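# Wheel cart with paper through door into yellow bay

## Task

Push the utility cart through the self-closing door and leave it parked in the yellow bay in the far room, every one of its four wheels fully within the taped area and none touching the tape. The case of copy paper must be resting in the cart's top tray without any part overhanging the tray's edges. The door must be closed when finished. Either robot or both may be used, and neither robot may topple or be left leaning, or the task fails.

## Robot and tools

Robots: r1 and r2, identical Hello Robot Stretch 4 units. Each has an omni-wheel base, a lift on a vertical mast, and one arm that telescopes forward, ending in a wrist (yaw, pitch, roll) and a two-finger gripper. A robot is about 1.6 m tall; its base rim lies within 0.23 m of the base origin. There is one arm per robot, so each robot gets its own block of commands.

Frames. Base frame: origin on the floor below the base centre, x ahead, y to the left, z up, in metres. hand_pose is reported here, for a point between open fingertips, and may be slightly wrong. Odometry frame: where the base frame was at scene start. base_odometry is pure wheel counting (slip counts as travel); heading in rad, left positive, -3.142 to 3.142. Each robot uses its own frames, so only camera images, lidar_m and wrist_depth_mm reveal where the robots are relative to one another.

move: one action. Arguments are "r1", "r2", "cameras" and "blocking" (must be false, or the call is refused; it returns in roughly 0.5 s while motion continues). A robot not named keeps whatever it was doing. Inside a robot block:
- "base": relative offsets from where the base last reported itself (or its current spot if a move is still running). translate_m: forward distance in m, -2 to 2, forward positive. strafe_m: sideways m, -2 to 2, left positive. rotate_rad: turn in place, -3.2 to 3.2, counter-clockwise positive. translate_m and strafe_m may be combined into one straight diagonal; rotate_rad cannot be combined.
- "joints": absolute targets by name. lift_m 0 to 1.2 m; arm_m 0 to 0.55 m extension; wrist_yaw_rad -1.134 to 4.276 (0 ahead, left positive, 3.14 folded back); wrist_pitch_rad -1.117 to 4.259 (0 level, 1.57 down); wrist_roll_rad -1.117 to 4.259 (clockwise positive viewed from behind); gripper_m -0.038 to 0.141, fingertip gap in m (reading off by up to 0.015). Targets past a range are clipped and reported; other bad values refuse the call; unknown keys make it invalid.
- "pace": "slow", "default", "fast" or "max" (base 0.1/0.3/0.4/0.6 m/s, 1/2/3/4 rad/s; lift 0.15/0.3/0.4/0.5 m/s; arm 0.1/0.4/0.6/0.7 m/s). A raised lift slows the base, to 0.3 m/s and 1 rad/s at 1.2 m.
- "speeds": per-joint top speed overriding pace (not gripper).
- "contact_limits": 0 (gentlest) to 1, default 0.5, for arm_m, lift_m, translate_m, strafe_m, rotate_rad, placed next to its own command; a base limit persists until the next action naming base. Even at 0 the arm needs 15 to 40 N to stop; for a light press use 0 and aim 1 to 3 mm past contact. When lifting a load keep lift_m's limit at least 0.15 for 1 kg, 0.3 for 2 kg.
- "end_of_arm": "enable_torque" alone, reviving a wrist or gripper motor that shut off.
Every action stops after 14 s (time_out). A new move replaces only the targets it names.

wait: "seconds" 0 to 10, optional "cameras"; returns early once any running move ends. wait(0) shows the "earlier move" line. stop: brakes everything on both robots and re-holds slack wheels; optional "cameras". zoom_image: "camera" and "region" [x0, y0, x1, y1] in pixels from the top-left, at most 504 by 504, from the newest images. finished_scene: "scene" = current scene number; ends it permanently, so the goal must hold without the robots.

Cameras: r1_head_camera, r1_head_left_camera, r1_head_right_camera, r1_wrist_camera, same for r2, or "all". Images may lag the state slightly; the "pictures" line gives their order.

Results. "move: r1 done; r2 time_out" summarises each moved robot. base_status/joint_status: done, moving, off_target (resting short, maybe still pushing), contact_stop (held back, goes slack), time_out (target dropped), limit_stop_at_own_body, limit_stop_at_tilt (lean over 6 degrees; lift, arm, wheels slack), torque_fault (motor limp). Robots under "as last shown" were not commanded; their unprinted lines are unchanged. on_its_own lists uncommanded behaviour (slack, holding, "held at" = target). lidar_m: 12 distances in m in 30-degree sectors, 1st ahead, counting counter-clockwise (4th left, 7th back, 10th right); "-" is nothing seen or closer than 0.25 m; sees 0.15 m up to robot height, misses glass and thin legs, sees the other robot. wrist_depth_mm: 7x7 grid, 100 to 2000 mm, "-" unknown. turned_by_wheels vs turned_by_imu differing by over 0.1 rad over a move means a hit or slip. base_tilt in degrees (forward/right positive, up to 3 degrees bias). motor_effort in percent (peak in brackets); servo_current in mA.

An unplanned stop or a refused call cancels the remaining move, wait and finished_scene calls in that reply. The simulation keeps running while you think.

Gripping: command about 0.015+ below object width, ~0.06 below to resist tugs; -0.02 or lower to close behind a handle. Check a grip via a gripper servo_current rise.

Avoid: robots pressing on each other (bases touching then driving further, gripping the other robot's fingers) fails the scene; tipping, especially turning or braking with over 1 kg held and arm_m above 0.2, or pulling hard with a high gripper; self-collision (gripper over base with lift below ~0.2, or 0.45 pointing down; pitch below -0.2 with roll outside -0.4..4; yaw+pitch below about -1.1; folded wrist tilting or rolling); hard hits on fixed objects, slamming, dropping things. Two robots can differ by ~3 cm per metre travelled, which matters when sharing a load. Loose objects may occasionally be nudged.

Each tool is called after "Call:" as a command line: name --argument value for each argument, lists and objects as JSON in quotes; but a table of rows of numbers goes row by row, as --pt "numbers of a row", without its own name.

## Session

Call:
move

Scene clock: 0.00 s.
r1.base_odometry: x=+0.000 y=+0.000 heading=+0.000
r1.turned_by_wheels: +0.000
r1.turned_by_imu: +0.000
r1.base_tilt: forward=-1.6 right=+1.3
r1.lidar_m: 1.92 2.25 3.81 1.93 0.97 0.84 0.83 0.93 0.77 0.76 0.93 1.59
r1.base_status: not commanded
r1.joint_positions: lift_m=+0.127 arm_m=+0.000 wrist_yaw_rad=+3.089 wrist_pitch_rad=+0.002 wrist_roll_rad=+0.000 gripper_m=+0.056
r1.joint_status: not commanded
r1.measured_speeds: all 0
r1.motor_effort: lift_m=+20 arm_m=-4 wheel_0=+0 wheel_1=+1 wheel_2=+1
r1.servo_current: wrist_yaw_rad=39 wrist_pitch_rad=46 wrist_roll_rad=65 gripper_m=39
r1.hand_pose: x=-0.1125 y=+0.1024 z=+0.3046 quat_wxyz=(+0.026, -0.001, +0.000, +1.000) (m; r1's base frame)
r1.wrist_depth_mm: 137 138 - - - - - / 113 139 - - - - - / 117 140 224 - - - - / 137 161 - - - - - / - - - - - - - / - - 191 - 187 - - / 842 759 750 788 788 732 768
r2.base_odometry: x=+0.000 y=+0.000 heading=+0.000
r2.turned_by_wheels: +0.000
r2.turned_by_imu: +0.000
r2.base_tilt: forward=-0.6 right=+0.1
r2.lidar_m: 2.02 1.45 1.40 1.49 2.01 2.22 2.34 3.17 1.60 3.62 2.59 2.46
r2.base_status: not commanded
r2.joint_positions: lift_m=+0.295 arm_m=+0.000 wrist_yaw_rad=+3.133 wrist_pitch_rad=+0.002 wrist_roll_rad=+0.000 gripper_m=+0.056
r2.joint_status: not commanded
r2.measured_speeds: all 0
r2.motor_effort: lift_m=+18 arm_m=-4 wheel_0=+0 wheel_1=-1 wheel_2=+0
r2.servo_current: wrist_yaw_rad=46 wrist_pitch_rad=39 wrist_roll_rad=46 gripper_m=59
r2.hand_pose: x=-0.1167 y=+0.0898 z=+0.4727 quat_wxyz=(+0.004, -0.001, +0.000, +1.000) (m; r2's base frame)
r2.wrist_depth_mm: - 140 - - - - - / - 126 150 - - - - / - 130 185 - - - - / 144 143 272 - - - - / 229 - - - - - - / 226 1576 196 1576 190 1618 1464 / 226 1060 1138 - - 1025 1060
pictures: r1_head_camera, r1_head_left_camera, r1_head_right_camera, r1_wrist_camera, r2_head_camera, r2_head_left_camera, r2_head_right_camera, r2_wrist_camera
Images, in order (width x height): r1_head_camera 420x560, r1_head_left_camera 420x672, r1_head_right_camera 420x672, r1_wrist_camera 616x392, r2_head_camera 420x560, r2_head_left_camera 420x672, r2_head_right_camera 420x672, r2_wrist_camera 616x392.

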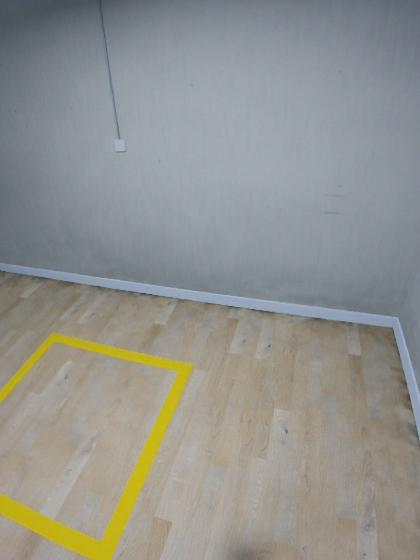

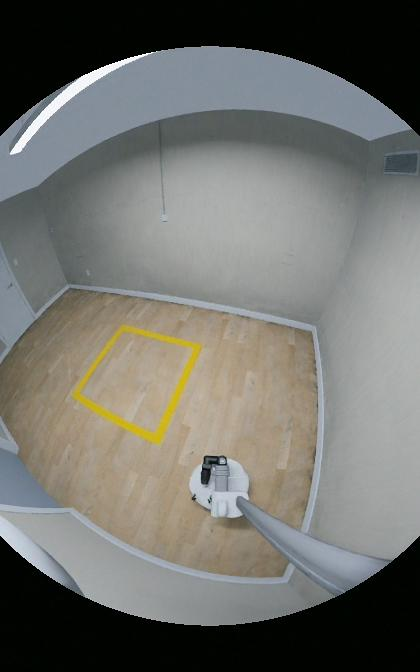

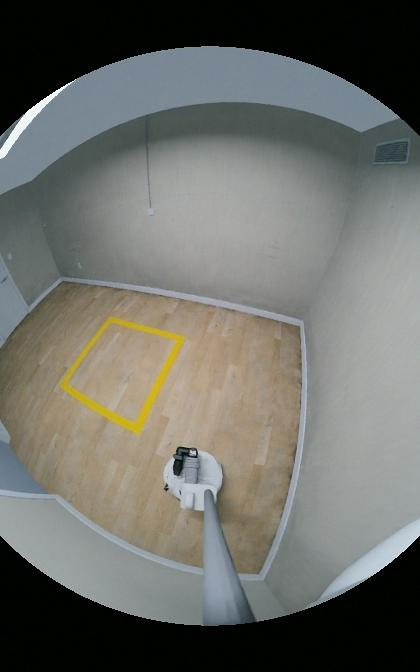

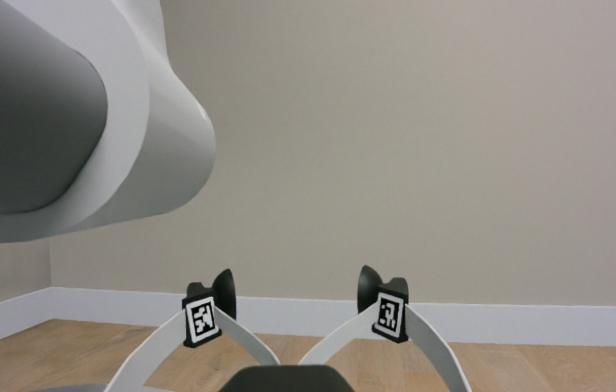

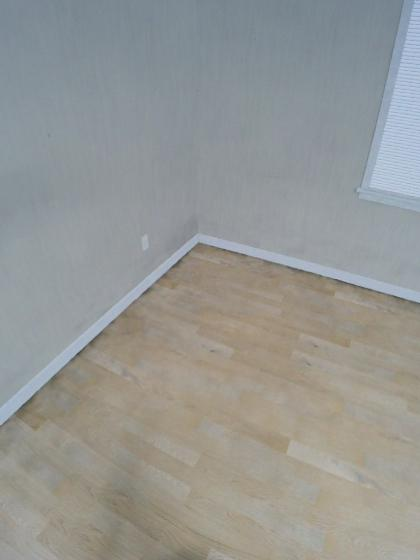

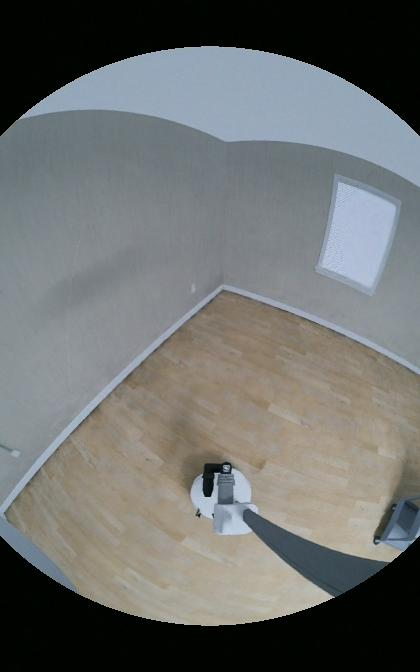

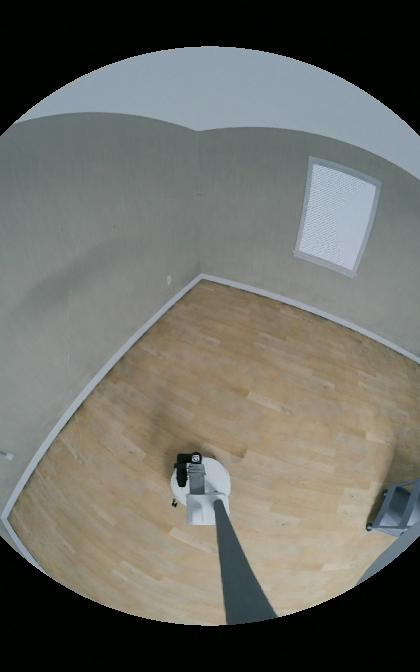

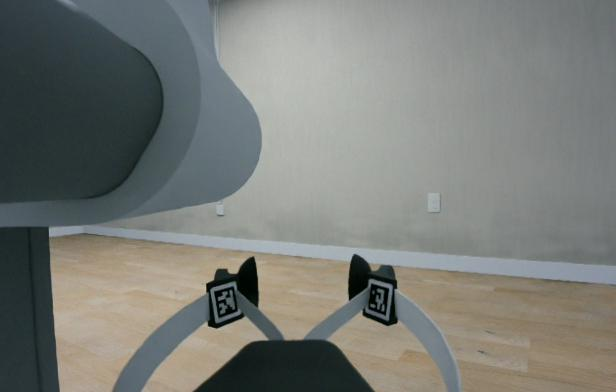

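Call:
move --blocking false --r1 '{"base":{"rotate_rad":1.2}}' --r2 '{"base":{"rotate_rad":-1.4}}'

Call:
wait --seconds 2.5 --cameras '["all"]'

Scene clock: 3.53 s.
move: r1 moving; r2 moving
r1.base_odometry: x=+0.000 y=+0.000 heading=+0.252
r1.turned_by_wheels: +0.252
r1.turned_by_imu: +0.252
r1.base_tilt: forward=-1.6 right=+1.2
r1.lidar_m: 1.98 2.71 3.66 1.25 0.89 0.80 0.87 0.80 0.77 0.82 1.11 1.92
r1.base_status: rotate_rad moving
r1.joint_positions: lift_m=+0.127 arm_m=+0.000 wrist_yaw_rad=+3.089 wrist_pitch_rad=+0.002 wrist_roll_rad=+0.000 gripper_m=+0.056
r1.joint_status: not commanded
r1.measured_speeds: translate_m=-0.001 strafe_m=-0.001 rotate_rad=+0.980 lift_m=+0.000 arm_m=+0.000 wrist_yaw_rad=+0.000 wrist_pitch_rad=+0.000 wrist_roll_rad=+0.000
r1.motor_effort: lift_m=+20(20) arm_m=-4(4) wheel_0=-8(9) wheel_1=-6(9) wheel_2=-7(7)
r1.servo_current: wrist_yaw_rad=59(59) wrist_pitch_rad=39(46) wrist_roll_rad=46(59) gripper_m=39(39)
r1.hand_pose: x=-0.1125 y=+0.1024 z=+0.3046 quat_wxyz=(+0.026, -0.001, +0.000, +1.000) (m; r1's base frame)
r1.wrist_depth_mm: 136 138 - - - - - / 113 139 - - - - - / 114 140 226 - - - - / 137 160 - - - - - / - - - - - - - / - 1060 190 - 187 - - / 778 750 750 798 750 699 732
r2.base_odometry: x=+0.000 y=+0.000 heading=-0.252
r2.turned_by_wheels: -0.252
r2.turned_by_imu: -0.244
r2.base_tilt: forward=-0.7 right=+0.1
r2.lidar_m: 2.52 1.62 1.40 1.40 1.67 2.23 2.24 2.64 1.59 1.63 2.93 2.49
r2.base_status: rotate_rad moving
r2.joint_positions: lift_m=+0.295 arm_m=+0.000 wrist_yaw_rad=+3.133 wrist_pitch_rad=+0.002 wrist_roll_rad=+0.000 gripper_m=+0.056
r2.joint_status: not commanded
r2.measured_speeds: translate_m=+0.000 strafe_m=+0.000 rotate_rad=-0.974 lift_m=+0.000 arm_m=+0.000 wrist_yaw_rad=+0.000 wrist_pitch_rad=+0.000 wrist_roll_rad=+0.000
r2.motor_effort: lift_m=+18(18) arm_m=-4(4) wheel_0=+8(9) wheel_1=+8(10) wheel_2=+9(11)
r2.servo_current: wrist_yaw_rad=33(52) wrist_pitch_rad=39(46) wrist_roll_rad=52(52) gripper_m=39(59)
r2.hand_pose: x=-0.1167 y=+0.0898 z=+0.4727 quat_wxyz=(+0.004, -0.001, +0.000, +1.000) (m; r2's base frame)
r2.wrist_depth_mm: - 141 - - - - - / - 127 150 - - - - / - 130 184 - - - - / 144 143 272 - - - - / 229 - - - - - - / 227 1576 196 1576 190 1661 1464 / 226 1060 1138 - - 1060 1060
pictures: none

Scene clock: 4.87 s.
earlier move: r1 done; r2 moving
r1.base_odometry: x=+0.000 y=+0.000 heading=+1.200
r1.turned_by_wheels: +0.948
r1.turned_by_imu: +0.953
r1.base_tilt: forward=-1.6 right=+1.3
r1.lidar_m: 3.90 1.54 0.93 0.82 0.85 0.82 0.77 0.75 1.00 1.89 1.97 2.45
r1.base_status: done
r1.joint_positions: lift_m=+0.127 arm_m=+0.000 wrist_yaw_rad=+3.089 wrist_pitch_rad=+0.002 wrist_roll_rad=+0.000 gripper_m=+0.056
r1.joint_status: not commanded
r1.measured_speeds: all 0
r1.motor_effort: lift_m=+20(20) arm_m=-4(4) wheel_0=-2(10) wheel_1=-2(9) wheel_2=+0(8)
r1.servo_current: wrist_yaw_rad=65(65) wrist_pitch_rad=39(52) wrist_roll_rad=59(65) gripper_m=39(46)
r1.hand_pose: x=-0.1125 y=+0.1024 z=+0.3046 quat_wxyz=(+0.026, -0.001, +0.000, +1.000) (m; r1's base frame)
r1.wrist_depth_mm: 136 139 - - - - - / 113 139 - - - - - / 117 139 229 - - - - / 137 162 - - - - - / - - - - - - - / - - 191 - 188 - - / 788 163 750 798 778 778 778
r2.base_odometry: x=+0.000 y=+0.000 heading=-1.399
r2.turned_by_wheels: -1.148
r2.turned_by_imu: -1.117
r2.base_tilt: forward=-0.7 right=+0.1
r2.lidar_m: 3.09 2.48 2.50 1.73 1.43 1.40 1.59 2.23 2.23 2.53 2.05 1.61
r2.base_status: rotate_rad moving
r2.joint_positions: lift_m=+0.295 arm_m=+0.000 wrist_yaw_rad=+3.133 wrist_pitch_rad=+0.002 wrist_roll_rad=+0.000 gripper_m=+0.056
r2.joint_status: not commanded
r2.measured_speeds: all 0
r2.motor_effort: lift_m=+18(18) arm_m=-4(4) wheel_0=-1(11) wheel_1=+5(11) wheel_2=+4(11)
r2.servo_current: wrist_yaw_rad=46(59) wrist_pitch_rad=33(46) wrist_roll_rad=46(52) gripper_m=46(59)
r2.hand_pose: x=-0.1167 y=+0.0898 z=+0.4727 quat_wxyz=(+0.004, -0.001, +0.000, +1.000) (m; r2's base frame)
r2.wrist_depth_mm: - 140 - - - - - / - 126 151 - - - - / - 129 184 - - - - / 144 144 265 - - - - / 230 - - - - - - / 227 1576 195 1464 190 - - / 226 1042 1138 - - 1025 1025
wait: 1.33 of 2.5 s (r1 has come to rest)
pictures: r1_head_camera, r1_head_left_camera, r1_head_right_camera, r1_wrist_camera, r2_head_camera, r2_head_left_camera, r2_head_right_camera, r2_wrist_camera
Images, in order (width x height): r1_head_camera 420x560, r1_head_left_camera 420x672, r1_head_right_camera 420x672, r1_wrist_camera 616x392, r2_head_camera 420x560, r2_head_left_camera 420x672, r2_head_right_camera 420x672, r2_wrist_camera 616x392.

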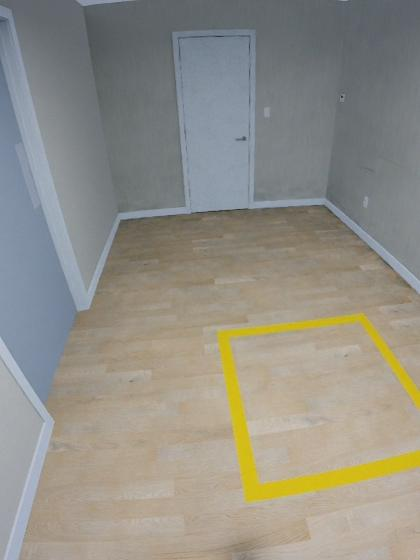

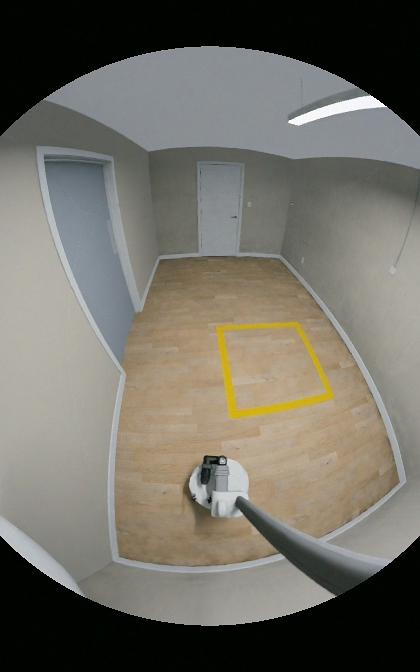

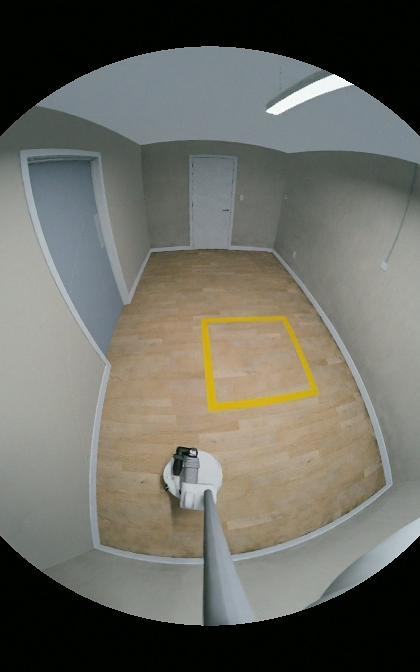

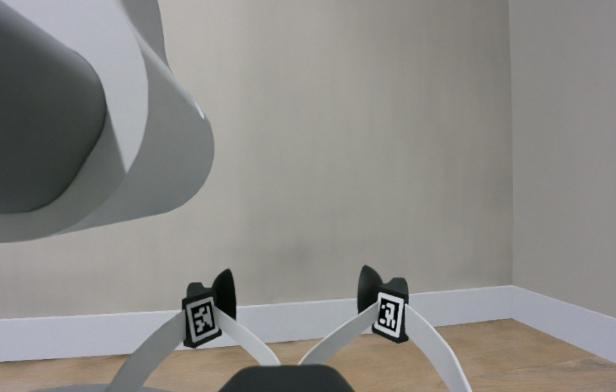

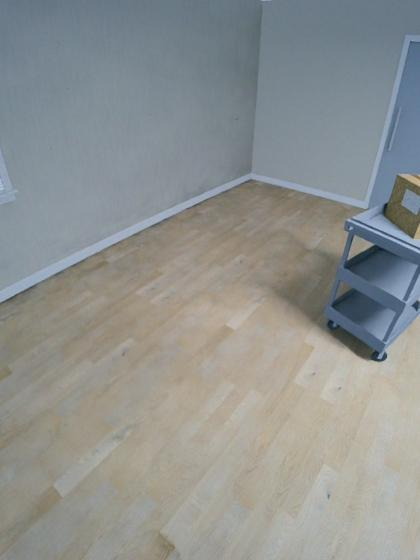

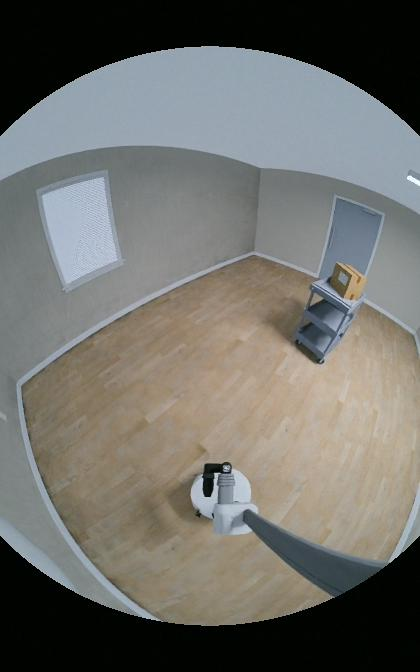

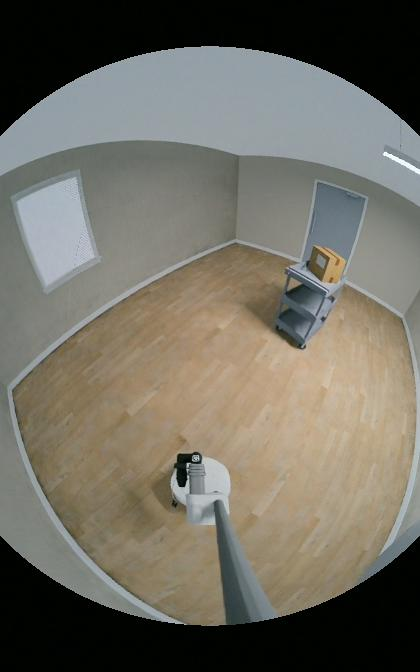

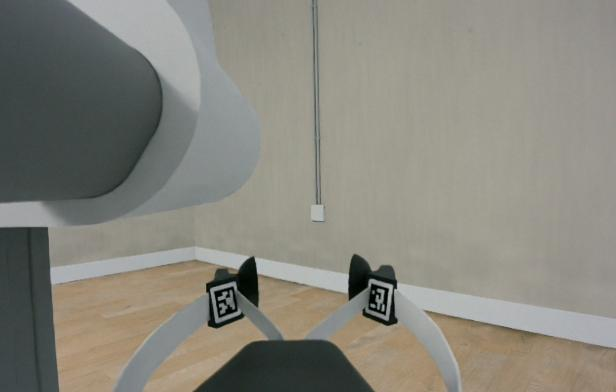

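Call:
move --blocking false --r1 '{"base":{"rotate_rad":0.9}}' --r2 '{"base":{"rotate_rad":-0.5}}'

Call:
wait --seconds 1.5

Call:
wait --seconds 1 --cameras '["r1_head_camera", "r1_head_left_camera", "r1_head_right_camera", "r2_head_camera", "r2_head_left_camera", "r2_head_right_camera"]'

Call:
zoom_image --camera "r2_head_camera" --region '[100, 0, 420, 400]'

Call:
zoom_image --camera "r1_head_camera" --region '[0, 0, 420, 400]'

Scene clock: 14.43 s.
earlier move: r2 done
move: r1 moving; r2 moving
r1.base_odometry: x=+0.000 y=+0.000 heading=+1.452
r1.turned_by_wheels: +0.252
r1.turned_by_imu: +0.253
r1.base_tilt: forward=-1.6 right=+1.2
r1.lidar_m: 2.27 1.08 0.87 0.84 0.93 0.78 0.77 0.87 1.34 1.91 2.09 3.19
r1.base_status: rotate_rad moving
r1.joint_positions: lift_m=+0.127 arm_m=+0.000 wrist_yaw_rad=+3.089 wrist_pitch_rad=+0.002 wrist_roll_rad=+0.000 gripper_m=+0.056
r1.joint_status: not commanded
r1.measured_speeds: translate_m=-0.001 strafe_m=-0.001 rotate_rad=+0.981 lift_m=+0.000 arm_m=+0.000 wrist_yaw_rad=+0.000 wrist_pitch_rad=+0.000 wrist_roll_rad=+0.000
r1.motor_effort: lift_m=+20(20) arm_m=-4(4) wheel_0=-10(10) wheel_1=-6(8) wheel_2=-6(7)
r1.servo_current: wrist_yaw_rad=46(52) wrist_pitch_rad=46(46) wrist_roll_rad=46(65) gripper_m=46(46)
r1.hand_pose: x=-0.1125 y=+0.1024 z=+0.3046 quat_wxyz=(+0.026, -0.001, +0.000, +1.000) (m; r1's base frame)
r1.wrist_depth_mm: 136 139 - - - - - / 114 139 - - - - - / 118 139 229 - - - - / 137 162 - - - - - / - - - - - - - / - - 190 - 187 - - / 798 707 750 143 741 768 820
r2.base_odometry: x=+0.000 y=+0.000 heading=-1.651
r2.turned_by_wheels: -0.252
r2.turned_by_imu: -0.244
r2.base_tilt: forward=-0.6 right=+0.1
r2.lidar_m: 1.75 2.68 2.49 2.17 1.50 1.38 1.44 1.89 2.24 2.26 2.96 1.61
r2.base_status: rotate_rad moving
r2.joint_positions: lift_m=+0.295 arm_m=+0.000 wrist_yaw_rad=+3.133 wrist_pitch_rad=+0.002 wrist_roll_rad=+0.000 gripper_m=+0.056
r2.joint_status: not commanded
r2.measured_speeds: translate_m=-0.001 strafe_m=+0.000 rotate_rad=-0.976 lift_m=+0.000 arm_m=+0.000 wrist_yaw_rad=+0.000 wrist_pitch_rad=+0.000 wrist_roll_rad=+0.000
r2.motor_effort: lift_m=+18(18) arm_m=-4(4) wheel_0=+9(11) wheel_1=+8(10) wheel_2=+10(11)
r2.servo_current: wrist_yaw_rad=46(59) wrist_pitch_rad=39(46) wrist_roll_rad=52(59) gripper_m=52(52)
r2.hand_pose: x=-0.1167 y=+0.0898 z=+0.4727 quat_wxyz=(+0.004, -0.001, +0.000, +1.000) (m; r2's base frame)
r2.wrist_depth_mm: - 140 - - - - - / - 127 142 - - - - / - 129 185 - - - - / 144 144 226 - - - - / 231 - - - - - - / 228 1576 196 1308 190 - - / 226 1078 1138 - - 1025 1098
pictures: none

Scene clock: 15.23 s.
earlier move: r1 moving; r2 done
r1.base_odometry: x=+0.000 y=+0.000 heading=+2.098
r1.turned_by_wheels: +0.646
r1.turned_by_imu: +0.650
r1.base_tilt: forward=-1.6 right=+1.3
r1.lidar_m: 1.02 0.84 0.83 0.91 0.78 0.78 0.89 1.53 1.96 2.23 3.77 1.97
r1.base_status: rotate_rad moving
r1.joint_positions: lift_m=+0.127 arm_m=+0.000 wrist_yaw_rad=+3.089 wrist_pitch_rad=+0.002 wrist_roll_rad=+0.000 gripper_m=+0.056
r1.joint_status: not commanded
r1.measured_speeds: translate_m=+0.001 strafe_m=+0.000 rotate_rad=+0.113 lift_m=+0.000 arm_m=+0.000 wrist_yaw_rad=+0.000 wrist_pitch_rad=+0.000 wrist_roll_rad=+0.000
r1.motor_effort: lift_m=+20(20) arm_m=-4(4) wheel_0=+0(10) wheel_1=-2(9) wheel_2=+0(8)
r1.servo_current: wrist_yaw_rad=59(65) wrist_pitch_rad=46(52) wrist_roll_rad=46(65) gripper_m=39(46)
r1.hand_pose: x=-0.1125 y=+0.1024 z=+0.3046 quat_wxyz=(+0.026, -0.001, +0.000, +1.000) (m; r1's base frame)
r1.wrist_depth_mm: 136 139 - - - - - / 113 139 - - - - - / 118 140 229 - - - - / 137 161 - - - - - / 1618 - - - - - - / 1160 1205 191 - 187 - - / 842 750 759 788 759 - -
r2.base_odometry: x=+0.000 y=+0.000 heading=-1.898
r2.turned_by_wheels: -0.247
r2.turned_by_imu: -0.241
r2.base_tilt: forward=-0.7 right=+0.1
r2.lidar_m: 1.61 3.05 2.51 2.47 1.72 1.41 1.41 1.60 2.24 2.25 2.52 1.78
r2.base_status: done
r2.joint_positions: lift_m=+0.295 arm_m=+0.000 wrist_yaw_rad=+3.133 wrist_pitch_rad=+0.002 wrist_roll_rad=+0.000 gripper_m=+0.056
r2.joint_status: not commanded
r2.measured_speeds: all 0
r2.motor_effort: lift_m=+18(18) arm_m=-4(4) wheel_0=+4(11) wheel_1=+2(10) wheel_2=+4(11)
r2.servo_current: wrist_yaw_rad=46(59) wrist_pitch_rad=39(46) wrist_roll_rad=52(59) gripper_m=46(52)
r2.hand_pose: x=-0.1167 y=+0.0898 z=+0.4727 quat_wxyz=(+0.004, -0.001, +0.000, +1.000) (m; r2's base frame)
r2.wrist_depth_mm: - 140 - - - - - / - 126 141 - - - - / - 130 184 - - - - / 144 144 206 - - - - / 220 - - - - - - / 227 1430 193 171 190 - - / 226 1060 1160 - - 1025 1078
wait: 0.80 of 1.5 s (r2 has come to rest)
pictures: none

Scene clock: 15.57 s.
earlier move: r1 done
r1.base_odometry: x=+0.000 y=+0.000 heading=+2.100
r1.turned_by_wheels: +0.001
r1.turned_by_imu: +0.001
r1.base_tilt: forward=-1.6 right=+1.3
r1.lidar_m: 1.01 0.85 0.83 0.92 0.77 0.76 0.92 1.56 1.93 2.24 3.82 1.98
r1.base_status: done
r1.joint_positions: lift_m=+0.127 arm_m=+0.000 wrist_yaw_rad=+3.089 wrist_pitch_rad=+0.002 wrist_roll_rad=+0.000 gripper_m=+0.056
r1.joint_status: not commanded
r1.measured_speeds: all 0
r1.motor_effort: lift_m=+20(20) arm_m=-4(4) wheel_0=-1(10) wheel_1=-2(9) wheel_2=+0(8)
r1.servo_current: wrist_yaw_rad=39(65) wrist_pitch_rad=46(52) wrist_roll_rad=52(65) gripper_m=39(52)
r1.hand_pose: x=-0.1125 y=+0.1024 z=+0.3046 quat_wxyz=(+0.026, -0.001, +0.000, +1.000) (m; r1's base frame)
r1.wrist_depth_mm: 136 138 - - - - - / 113 139 - - - - - / 118 140 229 - - - - / 137 161 - - - - - / 1661 - - - - - - / 1205 1205 192 - 187 - - / 854 759 759 788 741 - -
r2.base_odometry: x=+0.000 y=+0.000 heading=-1.898
r2.turned_by_wheels: +0.000
r2.turned_by_imu: +0.000
r2.base_tilt: forward=-0.7 right=+0.1
r2.lidar_m: 1.61 3.02 2.48 2.51 1.68 1.42 1.41 1.59 2.24 2.21 2.50 1.83
r2.base_status: done
r2.joint_positions: lift_m=+0.295 arm_m=+0.000 wrist_yaw_rad=+3.133 wrist_pitch_rad=+0.002 wrist_roll_rad=+0.000 gripper_m=+0.056
r2.joint_status: not commanded
r2.measured_speeds: all 0
r2.motor_effort: lift_m=+18(18) arm_m=-4(4) wheel_0=+4(11) wheel_1=+2(10) wheel_2=+4(11)
r2.servo_current: wrist_yaw_rad=33(65) wrist_pitch_rad=39(46) wrist_roll_rad=52(59) gripper_m=52(52)
r2.hand_pose: x=-0.1167 y=+0.0898 z=+0.4727 quat_wxyz=(+0.004, -0.001, +0.000, +1.000) (m; r2's base frame)
r2.wrist_depth_mm: - 140 - - - - - / - 127 142 - - - - / - 129 185 - - - - / 144 144 207 - - - - / 220 - - - - - - / 228 1430 193 171 190 - - / 226 1078 1160 - - 1042 1078
wait: 0.33 of 1 s (r1 has come to rest)
pictures: r1_head_camera, r1_head_left_camera, r1_head_right_camera, r2_head_camera, r2_head_left_camera, r2_head_right_camera
Images, in order (width x height): r1_head_camera 420x560, r1_head_left_camera 420x672, r1_head_right_camera 420x672, r2_head_camera 420x560, r2_head_left_camera 420x672, r2_head_right_camera 420x672.

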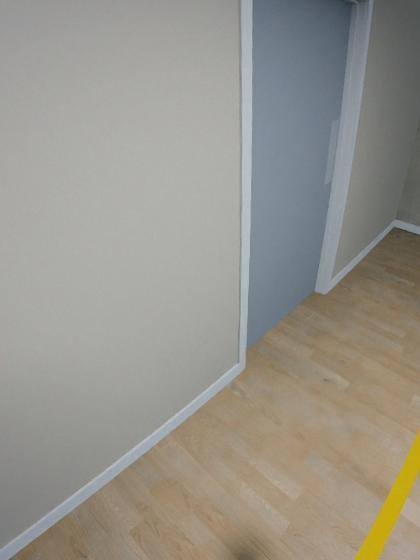

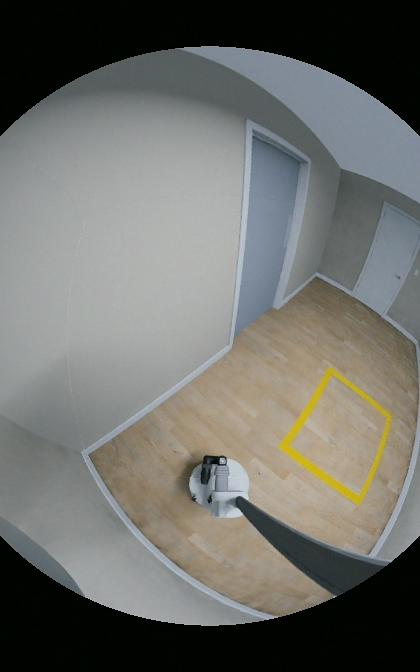

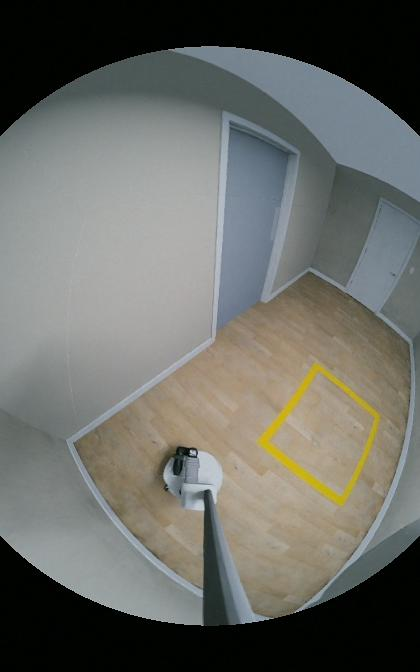

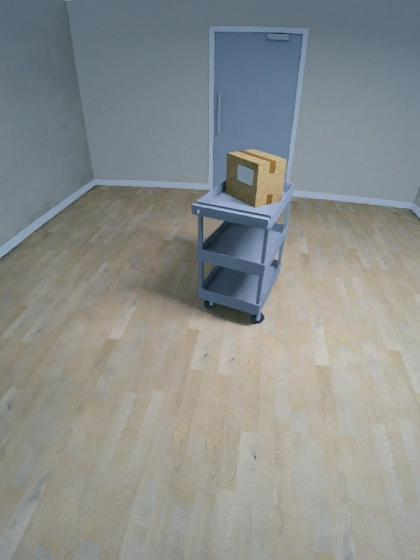

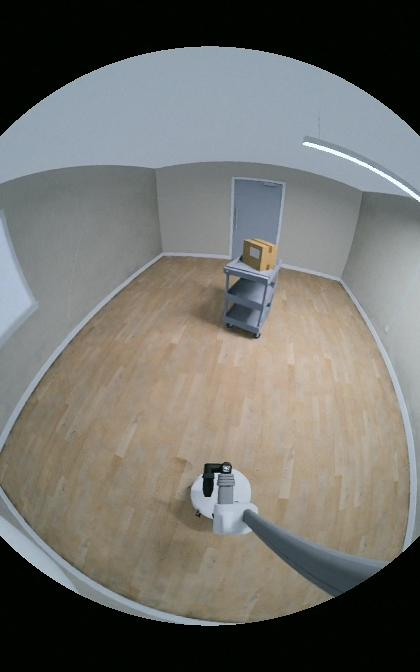

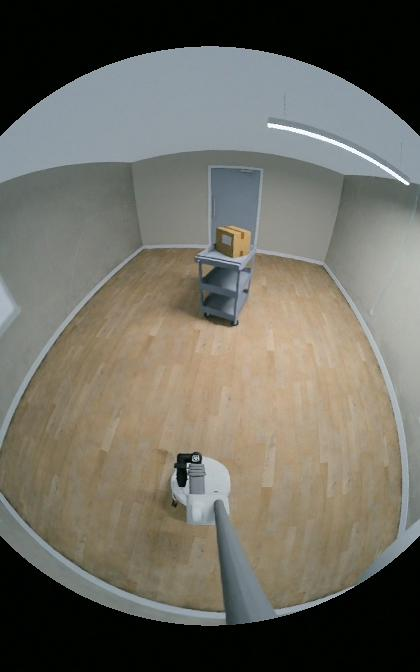

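Scaled by 1.260 from the camera's 420x560 image, which has a finer 1200x1600 frame.

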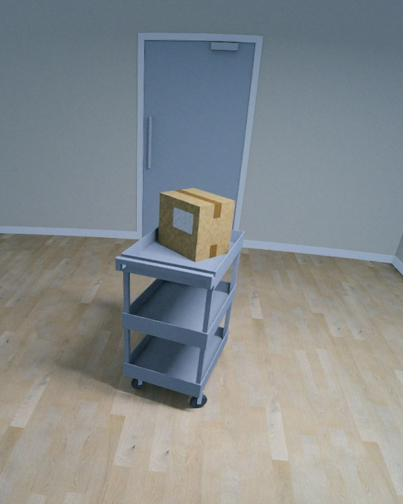

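Scaled by 1.200 from the camera's 420x560 image, which has a finer 600x800 frame.

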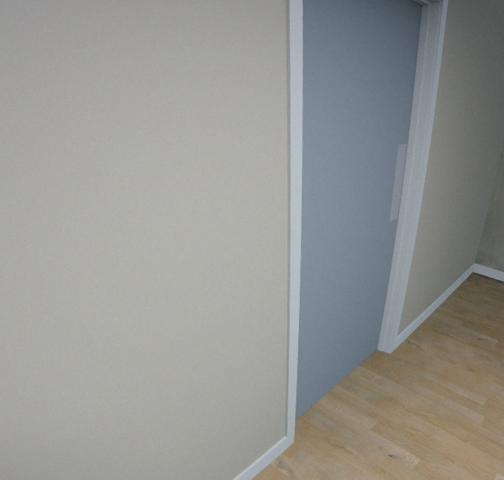

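Call:
move --blocking false --r1 '{"base":{"rotate_rad":0.78}}' --r2 '{"base":{"rotate_rad":-0.19}}'

Call:
wait --seconds 1.5

Call:
wait --seconds 0.6

Call:
move --blocking false --r1 '{"base":{"strafe_m":-1.4}}' --r2 '{"base":{"translate_m":0.75,"strafe_m":0.55}}'

Call:
wait --seconds 5

Call:
wait --seconds 3 --cameras '["r1_head_camera", "r1_head_left_camera", "r1_head_right_camera", "r2_head_camera", "r2_head_left_camera", "r2_head_right_camera"]'

Call:
zoom_image --camera "r2_head_camera" --region '[100, 0, 420, 400]'

Scene clock: 138.10 s.
move: r1 moving; r2 moving
r1.base_odometry: x=+0.000 y=+0.000 heading=+2.352
r1.turned_by_wheels: +0.252
r1.turned_by_imu: +0.253
r1.base_tilt: forward=-1.6 right=+1.3
r1.lidar_m: 0.90 0.83 0.89 0.81 0.78 0.80 1.06 1.94 2.01 2.71 3.79 1.26
r1.base_status: rotate_rad moving
r1.joint_positions: lift_m=+0.127 arm_m=+0.000 wrist_yaw_rad=+3.089 wrist_pitch_rad=+0.002 wrist_roll_rad=+0.000 gripper_m=+0.056
r1.joint_status: not commanded
r1.measured_speeds: translate_m=-0.001 strafe_m=-0.001 rotate_rad=+0.980 lift_m=+0.000 arm_m=+0.000 wrist_yaw_rad=+0.000 wrist_pitch_rad=+0.000 wrist_roll_rad=+0.000
r1.motor_effort: lift_m=+20(20) arm_m=-4(4) wheel_0=-7(9) wheel_1=-5(8) wheel_2=-6(8)
r1.servo_current: wrist_yaw_rad=52(65) wrist_pitch_rad=46(52) wrist_roll_rad=52(59) gripper_m=39(52)
r1.hand_pose: x=-0.1125 y=+0.1024 z=+0.3046 quat_wxyz=(+0.026, -0.001, +0.000, +1.000) (m; r1's base frame)
r1.wrist_depth_mm: 137 138 - - - - - / 113 139 - - - - - / 118 140 229 - - - - / 137 162 - - - - - / 1661 1921 1921 - - - - / 1205 1182 192 1078 188 - - / 831 750 759 788 798 131 -
r2.base_odometry: x=+0.000 y=+0.000 heading=-2.075
r2.turned_by_wheels: -0.176
r2.turned_by_imu: -0.171
r2.base_tilt: forward=-0.7 right=+0.0
r2.lidar_m: 1.64 3.44 2.59 2.50 1.99 1.46 1.42 1.51 2.09 2.23 2.33 3.30
r2.base_status: rotate_rad moving
r2.joint_positions: lift_m=+0.295 arm_m=+0.000 wrist_yaw_rad=+3.133 wrist_pitch_rad=+0.002 wrist_roll_rad=+0.000 gripper_m=+0.056
r2.joint_status: not commanded
r2.measured_speeds: translate_m=-0.001 strafe_m=-0.002 rotate_rad=-0.259 lift_m=+0.000 arm_m=+0.000 wrist_yaw_rad=+0.000 wrist_pitch_rad=+0.000 wrist_roll_rad=+0.000
r2.motor_effort: lift_m=+18(18) arm_m=-4(4) wheel_0=+6(10) wheel_1=+3(8) wheel_2=+4(11)
r2.servo_current: wrist_yaw_rad=46(52) wrist_pitch_rad=39(46) wrist_roll_rad=52(52) gripper_m=52(52)
r2.hand_pose: x=-0.1167 y=+0.0898 z=+0.4727 quat_wxyz=(+0.004, -0.001, +0.000, +1.000) (m; r2's base frame)
r2.wrist_depth_mm: - 140 - - - - - / - 126 142 - - - - / - 130 185 - - - - / 144 143 207 - - - - / 220 - - - - - - / 220 1397 191 171 190 - 1336 / 226 1060 1138 - - 1025 1060
pictures: none

Scene clock: 138.50 s.
earlier move: r1 moving; r2 done
r1.base_odometry: x=+0.000 y=+0.000 heading=+2.760
r1.turned_by_wheels: +0.408
r1.turned_by_imu: +0.410
r1.base_tilt: forward=-1.5 right=+1.3
r1.lidar_m: 0.84 0.85 0.85 0.77 0.77 0.95 1.92 1.98 2.41 3.94 1.61 0.94
r1.base_status: rotate_rad moving
r1.joint_positions: lift_m=+0.127 arm_m=+0.000 wrist_yaw_rad=+3.089 wrist_pitch_rad=+0.002 wrist_roll_rad=+0.000 gripper_m=+0.056
r1.joint_status: not commanded
r1.measured_speeds: translate_m=+0.001 strafe_m=+0.000 rotate_rad=+0.717 lift_m=+0.000 arm_m=+0.000 wrist_yaw_rad=+0.000 wrist_pitch_rad=+0.000 wrist_roll_rad=+0.000
r1.motor_effort: lift_m=+20(20) arm_m=-4(4) wheel_0=-4(10) wheel_1=-3(9) wheel_2=-2(8)
r1.servo_current: wrist_yaw_rad=65(65) wrist_pitch_rad=46(52) wrist_roll_rad=65(65) gripper_m=39(52)
r1.hand_pose: x=-0.1125 y=+0.1024 z=+0.3046 quat_wxyz=(+0.026, -0.001, +0.000, +1.000) (m; r1's base frame)
r1.wrist_depth_mm: 136 138 - - - - - / 113 139 - - - - - / 118 140 272 - - - - / 137 161 - - - - - / 1661 - - - - - - / 1160 1182 193 1160 187 - - / 842 750 759 809 809 788 778
r2.base_odometry: x=+0.000 y=+0.000 heading=-2.088
r2.turned_by_wheels: -0.013
r2.turned_by_imu: -0.012
r2.base_tilt: forward=-0.7 right=+0.1
r2.lidar_m: 1.60 3.51 2.57 2.48 1.97 1.48 1.40 1.48 2.06 2.22 2.35 3.23
r2.base_status: done
r2.joint_positions: lift_m=+0.295 arm_m=+0.000 wrist_yaw_rad=+3.133 wrist_pitch_rad=+0.002 wrist_roll_rad=+0.000 gripper_m=+0.056
r2.joint_status: not commanded
r2.measured_speeds: all 0
r2.motor_effort: lift_m=+18(18) arm_m=-4(4) wheel_0=+3(10) wheel_1=+3(8) wheel_2=+4(11)
r2.servo_current: wrist_yaw_rad=52(52) wrist_pitch_rad=46(46) wrist_roll_rad=46(59) gripper_m=52(52)
r2.hand_pose: x=-0.1167 y=+0.0898 z=+0.4727 quat_wxyz=(+0.004, -0.001, +0.000, +1.000) (m; r2's base frame)
r2.wrist_depth_mm: - 141 - - - - - / - 127 141 - - - - / - 129 184 - - - - / 144 143 207 - - - - / 220 - - - - - - / 220 1464 191 171 190 1366 1336 / 227 1060 1138 - - 1025 1060
wait: 0.40 of 1.5 s (r2 has come to rest)
pictures: none

Scene clock: 139.10 s.
earlier move: r1 moving
r1.base_odometry: x=+0.000 y=+0.000 heading=+2.879
r1.turned_by_wheels: +0.120
r1.turned_by_imu: +0.120
r1.base_tilt: forward=-1.6 right=+1.3
r1.lidar_m: 0.84 0.88 0.80 0.76 0.79 1.10 1.92 2.04 2.71 3.83 1.25 0.90
r1.base_status: rotate_rad moving
r1.joint_positions: lift_m=+0.127 arm_m=+0.000 wrist_yaw_rad=+3.089 wrist_pitch_rad=+0.002 wrist_roll_rad=+0.000 gripper_m=+0.056
r1.joint_status: not commanded
r1.measured_speeds: all 0
r1.motor_effort: lift_m=+20(20) arm_m=-4(4) wheel_0=-4(10) wheel_1=-1(9) wheel_2=-1(8)
r1.servo_current: wrist_yaw_rad=52(65) wrist_pitch_rad=46(52) wrist_roll_rad=59(65) gripper_m=46(52)
r1.hand_pose: x=-0.1125 y=+0.1024 z=+0.3046 quat_wxyz=(+0.026, -0.001, +0.000, +1.000) (m; r1's base frame)
r1.wrist_depth_mm: 136 138 - - - - - / 113 139 - - - - - / 118 140 272 - - - - / 137 161 - - - - - / 1661 1661 - - - - - / 1205 1205 194 1205 187 1160 - / 842 750 750 788 788 778 768
r2.base_odometry: x=+0.000 y=+0.000 heading=-2.088
r2.turned_by_wheels: +0.000
r2.turned_by_imu: +0.000
r2.base_tilt: forward=-0.7 right=+0.0
r2.lidar_m: 1.62 3.53 2.53 2.49 1.99 1.48 1.40 1.45 2.03 2.19 2.35 3.26
r2.base_status: done
r2.joint_positions: lift_m=+0.295 arm_m=+0.000 wrist_yaw_rad=+3.133 wrist_pitch_rad=+0.002 wrist_roll_rad=+0.000 gripper_m=+0.056
r2.joint_status: not commanded
r2.measured_speeds: all 0
r2.motor_effort: lift_m=+18(18) arm_m=-4(4) wheel_0=+3(10) wheel_1=+2(8) wheel_2=+4(11)
r2.servo_current: wrist_yaw_rad=52(52) wrist_pitch_rad=39(46) wrist_roll_rad=52(59) gripper_m=46(52)
r2.hand_pose: x=-0.1167 y=+0.0898 z=+0.4727 quat_wxyz=(+0.004, -0.001, +0.000, +1.000) (m; r2's base frame)
r2.wrist_depth_mm: - 141 - - - - - / - 126 142 - - - - / - 129 185 - - - - / 144 143 208 - - - - / 220 - - - - - - / 220 1430 190 171 190 1366 1336 / 226 1078 1138 - - 1042 1060
wait: 0.60 s; no rest
pictures: none

Scene clock: 139.60 s.
earlier move: r1 done
move: r1 moving; r2 moving
r1.base_odometry: x=+0.009 y=+0.035 heading=+2.879
r1.turned_by_wheels: +0.000
r1.turned_by_imu: +0.000
r1.base_tilt: forward=-1.6 right=+1.3
r1.lidar_m: 0.84 0.88 0.85 0.80 0.86 1.15 1.91 2.02 2.71 3.79 1.24 0.90
r1.base_status: strafe_m moving
r1.joint_positions: lift_m=+0.127 arm_m=+0.000 wrist_yaw_rad=+3.089 wrist_pitch_rad=+0.002 wrist_roll_rad=+0.000 gripper_m=+0.056
r1.joint_status: not commanded
r1.measured_speeds: translate_m=+0.000 strafe_m=-0.142 rotate_rad=+0.000 lift_m=+0.000 arm_m=+0.000 wrist_yaw_rad=+0.000 wrist_pitch_rad=+0.000 wrist_roll_rad=+0.000
r1.motor_effort: lift_m=+20(20) arm_m=-4(4) wheel_0=+9(10) wheel_1=-10(10) wheel_2=-2(3)
r1.servo_current: wrist_yaw_rad=65(65) wrist_pitch_rad=39(52) wrist_roll_rad=46(59) gripper_m=39(46)
r1.hand_pose: x=-0.1125 y=+0.1024 z=+0.3046 quat_wxyz=(+0.026, -0.001, +0.000, +1.000) (m; r1's base frame)
r1.wrist_depth_mm: 136 138 - - - - - / 113 139 - - - - - / 118 140 272 - - - - / 137 162 - - - - - / 1708 1661 - - - - - / 1205 1182 194 1205 187 1138 - / 831 750 750 788 788 788 809
r2.base_odometry: x=+0.004 y=-0.034 heading=-2.088
r2.turned_by_wheels: -0.001
r2.turned_by_imu: +0.000
r2.base_tilt: forward=-0.7 right=+0.1
r2.lidar_m: 1.57 3.52 2.54 2.47 2.02 1.49 1.43 1.53 2.10 2.25 2.36 3.24
r2.base_status: translate_m moving; strafe_m moving
r2.joint_positions: lift_m=+0.295 arm_m=+0.000 wrist_yaw_rad=+3.133 wrist_pitch_rad=+0.002 wrist_roll_rad=+0.000 gripper_m=+0.056
r2.joint_status: not commanded
r2.measured_speeds: translate_m=+0.105 strafe_m=+0.080 rotate_rad=-0.007 lift_m=+0.000 arm_m=+0.000 wrist_yaw_rad=+0.000 wrist_pitch_rad=+0.000 wrist_roll_rad=+0.000
r2.motor_effort: lift_m=+18(18) arm_m=-4(4) wheel_0=-9(9) wheel_1=+11(12) wheel_2=-11(11)
r2.servo_current: wrist_yaw_rad=39(52) wrist_pitch_rad=39(46) wrist_roll_rad=46(65) gripper_m=46(52)
r2.hand_pose: x=-0.1167 y=+0.0898 z=+0.4727 quat_wxyz=(+0.004, -0.001, +0.000, +1.000) (m; r2's base frame)
r2.wrist_depth_mm: - 140 - - - - - / - 124 146 - - - - / - 128 188 - - - - / 144 143 218 - - - - / 219 - - - - - - / 224 1430 191 171 190 1366 1336 / 224 1078 1160 - - 1042 1098
pictures: none

Scene clock: 143.60 s.
earlier move: r1 moving; r2 done
r1.base_odometry: x=+0.310 y=+1.154 heading=+2.880
r1.turned_by_wheels: +0.000
r1.turned_by_imu: -0.009
r1.base_tilt: forward=-1.6 right=+1.3
r1.lidar_m: 0.87 0.90 1.26 1.94 2.02 2.00 1.88 1.98 2.63 2.76 1.32 1.02
r1.base_status: strafe_m moving
r1.joint_positions: lift_m=+0.127 arm_m=+0.000 wrist_yaw_rad=+3.089 wrist_pitch_rad=+0.002 wrist_roll_rad=+0.000 gripper_m=+0.056
r1.joint_status: not commanded
r1.measured_speeds: translate_m=+0.000 strafe_m=-0.300 rotate_rad=+0.001 lift_m=+0.000 arm_m=+0.000 wrist_yaw_rad=+0.000 wrist_pitch_rad=+0.000 wrist_roll_rad=+0.000
r1.motor_effort: lift_m=+20(20) arm_m=-4(4) wheel_0=+6(10) wheel_1=-4(11) wheel_2=+0(4)
r1.servo_current: wrist_yaw_rad=39(72) wrist_pitch_rad=46(52) wrist_roll_rad=65(78) gripper_m=39(52)
r1.hand_pose: x=-0.1125 y=+0.1024 z=+0.3046 quat_wxyz=(+0.026, -0.001, +0.000, +1.000) (m; r1's base frame)
r1.wrist_depth_mm: 136 138 - - - - - / 113 139 - - - - - / 118 140 273 - - - - / 137 162 - - - - - / 1661 - 1921 - - - - / 1160 1182 192 1182 187 1160 1160 / 842 741 750 798 798 788 820
r2.base_odometry: x=+0.107 y=-0.924 heading=-2.088
r2.turned_by_wheels: +0.000
r2.turned_by_imu: +0.003
r2.base_tilt: forward=-0.7 right=+0.1
r2.lidar_m: 1.01 2.76 2.02 1.92 2.02 2.24 2.15 2.27 2.89 2.79 2.93 1.00
r2.base_status: done
r2.joint_positions: lift_m=+0.295 arm_m=+0.000 wrist_yaw_rad=+3.133 wrist_pitch_rad=+0.002 wrist_roll_rad=+0.000 gripper_m=+0.056
r2.joint_status: not commanded
r2.measured_speeds: all 0
r2.motor_effort: lift_m=+18(18) arm_m=-4(4) wheel_0=-3(10) wheel_1=+1(12) wheel_2=-2(13)
r2.servo_current: wrist_yaw_rad=39(59) wrist_pitch_rad=33(46) wrist_roll_rad=46(65) gripper_m=46(59)
r2.hand_pose: x=-0.1167 y=+0.0898 z=+0.4727 quat_wxyz=(+0.004, -0.001, +0.000, +1.000) (m; r2's base frame)
r2.wrist_depth_mm: - 140 - - - - - / - 126 151 - - - - / - 129 185 - - - - / 144 144 265 - - - - / 230 - - - - - - / 228 1618 196 1537 190 1618 1430 / 226 1060 1138 - - 1042 1060
wait: 4.00 of 5 s (r2 has come to rest)
pictures: none

Scene clock: 145.10 s.
earlier move: r1 done
r1.base_odometry: x=+0.363 y=+1.352 heading=+2.880
r1.turned_by_wheels: +0.000
r1.turned_by_imu: -0.002
r1.base_tilt: forward=-1.6 right=+1.3
r1.lidar_m: 0.96 0.94 1.24 2.16 2.23 2.00 1.88 1.99 2.57 2.53 1.37 1.03
r1.base_status: done
r1.joint_positions: lift_m=+0.127 arm_m=+0.000 wrist_yaw_rad=+3.089 wrist_pitch_rad=+0.002 wrist_roll_rad=+0.000 gripper_m=+0.056
r1.joint_status: not commanded
r1.measured_speeds: all 0
r1.motor_effort: lift_m=+20(20) arm_m=-4(4) wheel_0=+0(10) wheel_1=+1(11) wheel_2=-1(4)
r1.servo_current: wrist_yaw_rad=39(72) wrist_pitch_rad=33(52) wrist_roll_rad=52(78) gripper_m=39(52)
r1.hand_pose: x=-0.1125 y=+0.1024 z=+0.3046 quat_wxyz=(+0.026, -0.001, +0.000, +1.000) (m; r1's base frame)
r1.wrist_depth_mm: 136 138 - - - - - / 112 139 - - - - - / 116 139 260 - - - - / 137 159 - - - - - / 1661 - 1921 - - - - / 1182 1205 191 1205 187 1160 1229 / 842 768 750 798 798 778 768
r2.base_odometry: x=+0.107 y=-0.924 heading=-2.088
r2.turned_by_wheels: +0.000
r2.turned_by_imu: +0.000
r2.base_tilt: forward=-0.7 right=+0.1
r2.lidar_m: 1.00 2.74 2.02 1.91 2.03 2.22 2.15 2.25 2.90 2.77 2.91 0.96
r2.base_status: done
r2.joint_positions: lift_m=+0.295 arm_m=+0.000 wrist_yaw_rad=+3.133 wrist_pitch_rad=+0.002 wrist_roll_rad=+0.000 gripper_m=+0.056
r2.joint_status: not commanded
r2.measured_speeds: all 0
r2.motor_effort: lift_m=+18(18) arm_m=-4(4) wheel_0=-3(10) wheel_1=+1(12) wheel_2=-3(13)
r2.servo_current: wrist_yaw_rad=52(59) wrist_pitch_rad=46(46) wrist_roll_rad=39(65) gripper_m=46(59)
r2.hand_pose: x=-0.1167 y=+0.0898 z=+0.4727 quat_wxyz=(+0.004, -0.001, +0.000, +1.000) (m; r2's base frame)
r2.wrist_depth_mm: - 140 - - - - - / - 126 151 - - - - / - 130 184 - - - - / 144 144 265 - - - - / 229 - - - - - - / 227 1576 196 1537 190 1618 1430 / 227 1078 1138 - - 1042 1078
wait: 1.50 of 3 s (r1 has come to rest)
pictures: r1_head_camera, r1_head_left_camera, r1_head_right_camera, r2_head_camera, r2_head_left_camera, r2_head_right_camera
Images, in order (width x height): r1_head_camera 420x560, r1_head_left_camera 420x672, r1_head_right_camera 420x672, r2_head_camera 420x560, r2_head_left_camera 420x672, r2_head_right_camera 420x672.

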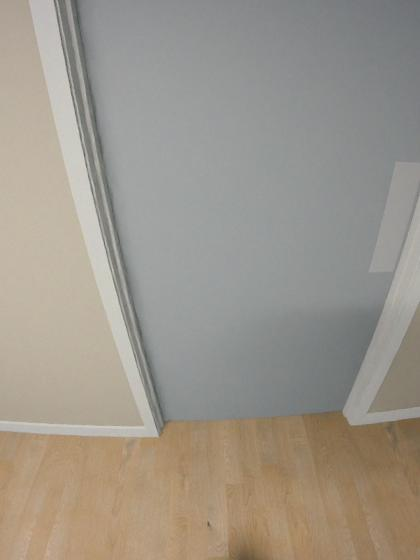

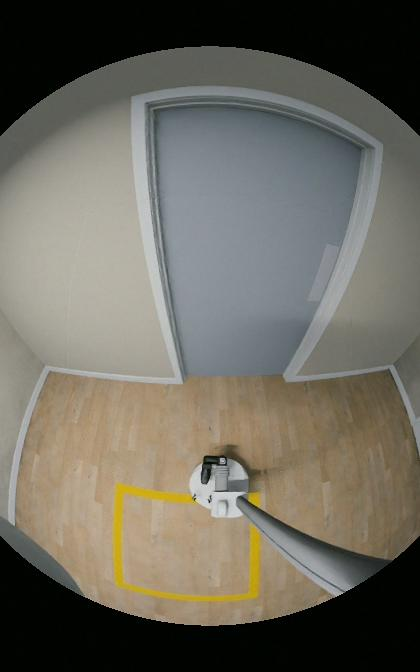

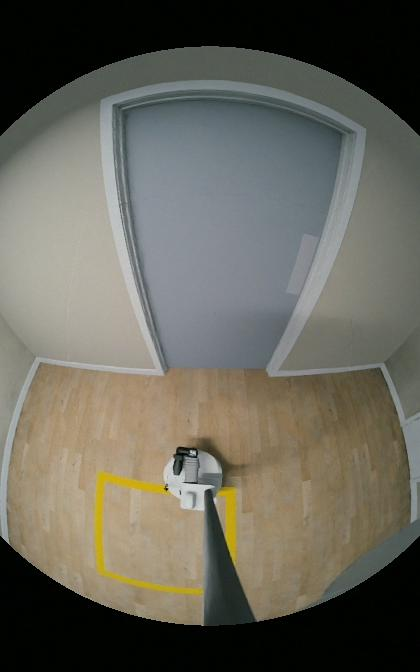

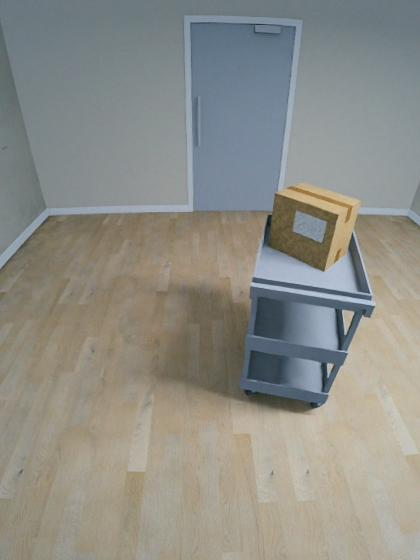

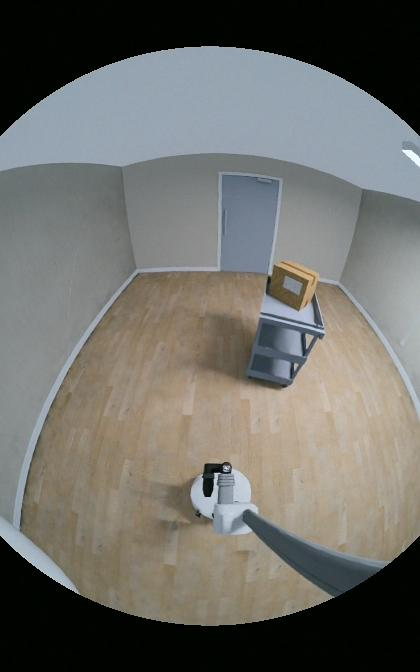

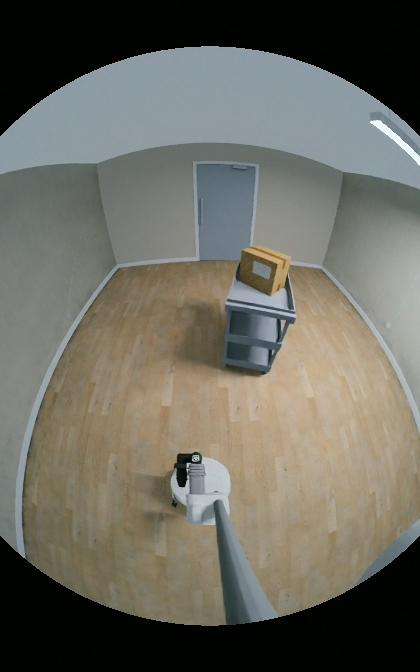

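Scaled by 1.260 from the camera's 420x560 image, which has a finer 1200x1600 frame.

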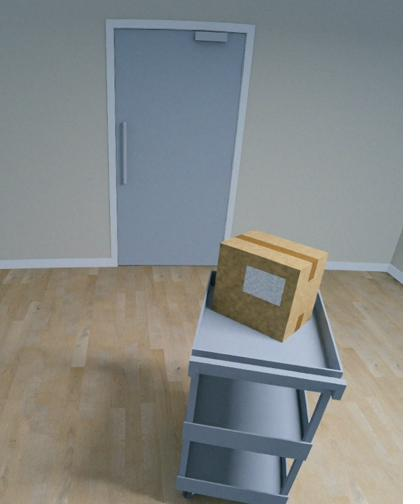

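Call:
zoom_image --camera "r2_head_camera" --region '[220, 170, 400, 410]'

Call:
zoom_image --camera "r2_head_camera" --region '[170, 10, 320, 220]'

Scaled by 2.100 from the camera's 420x560 image, which has a finer 1200x1600 frame.

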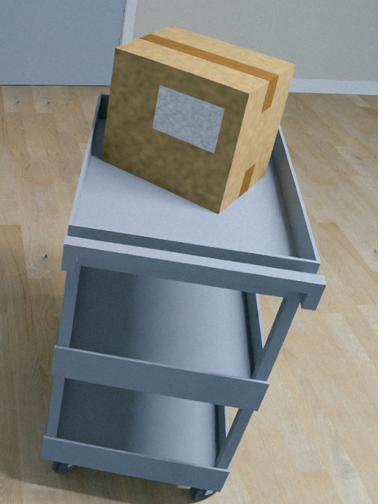

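Scaled by 2.400 from the camera's 420x560 image, which has a finer 1200x1600 frame.

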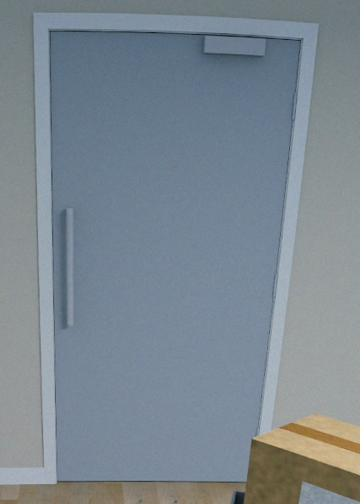

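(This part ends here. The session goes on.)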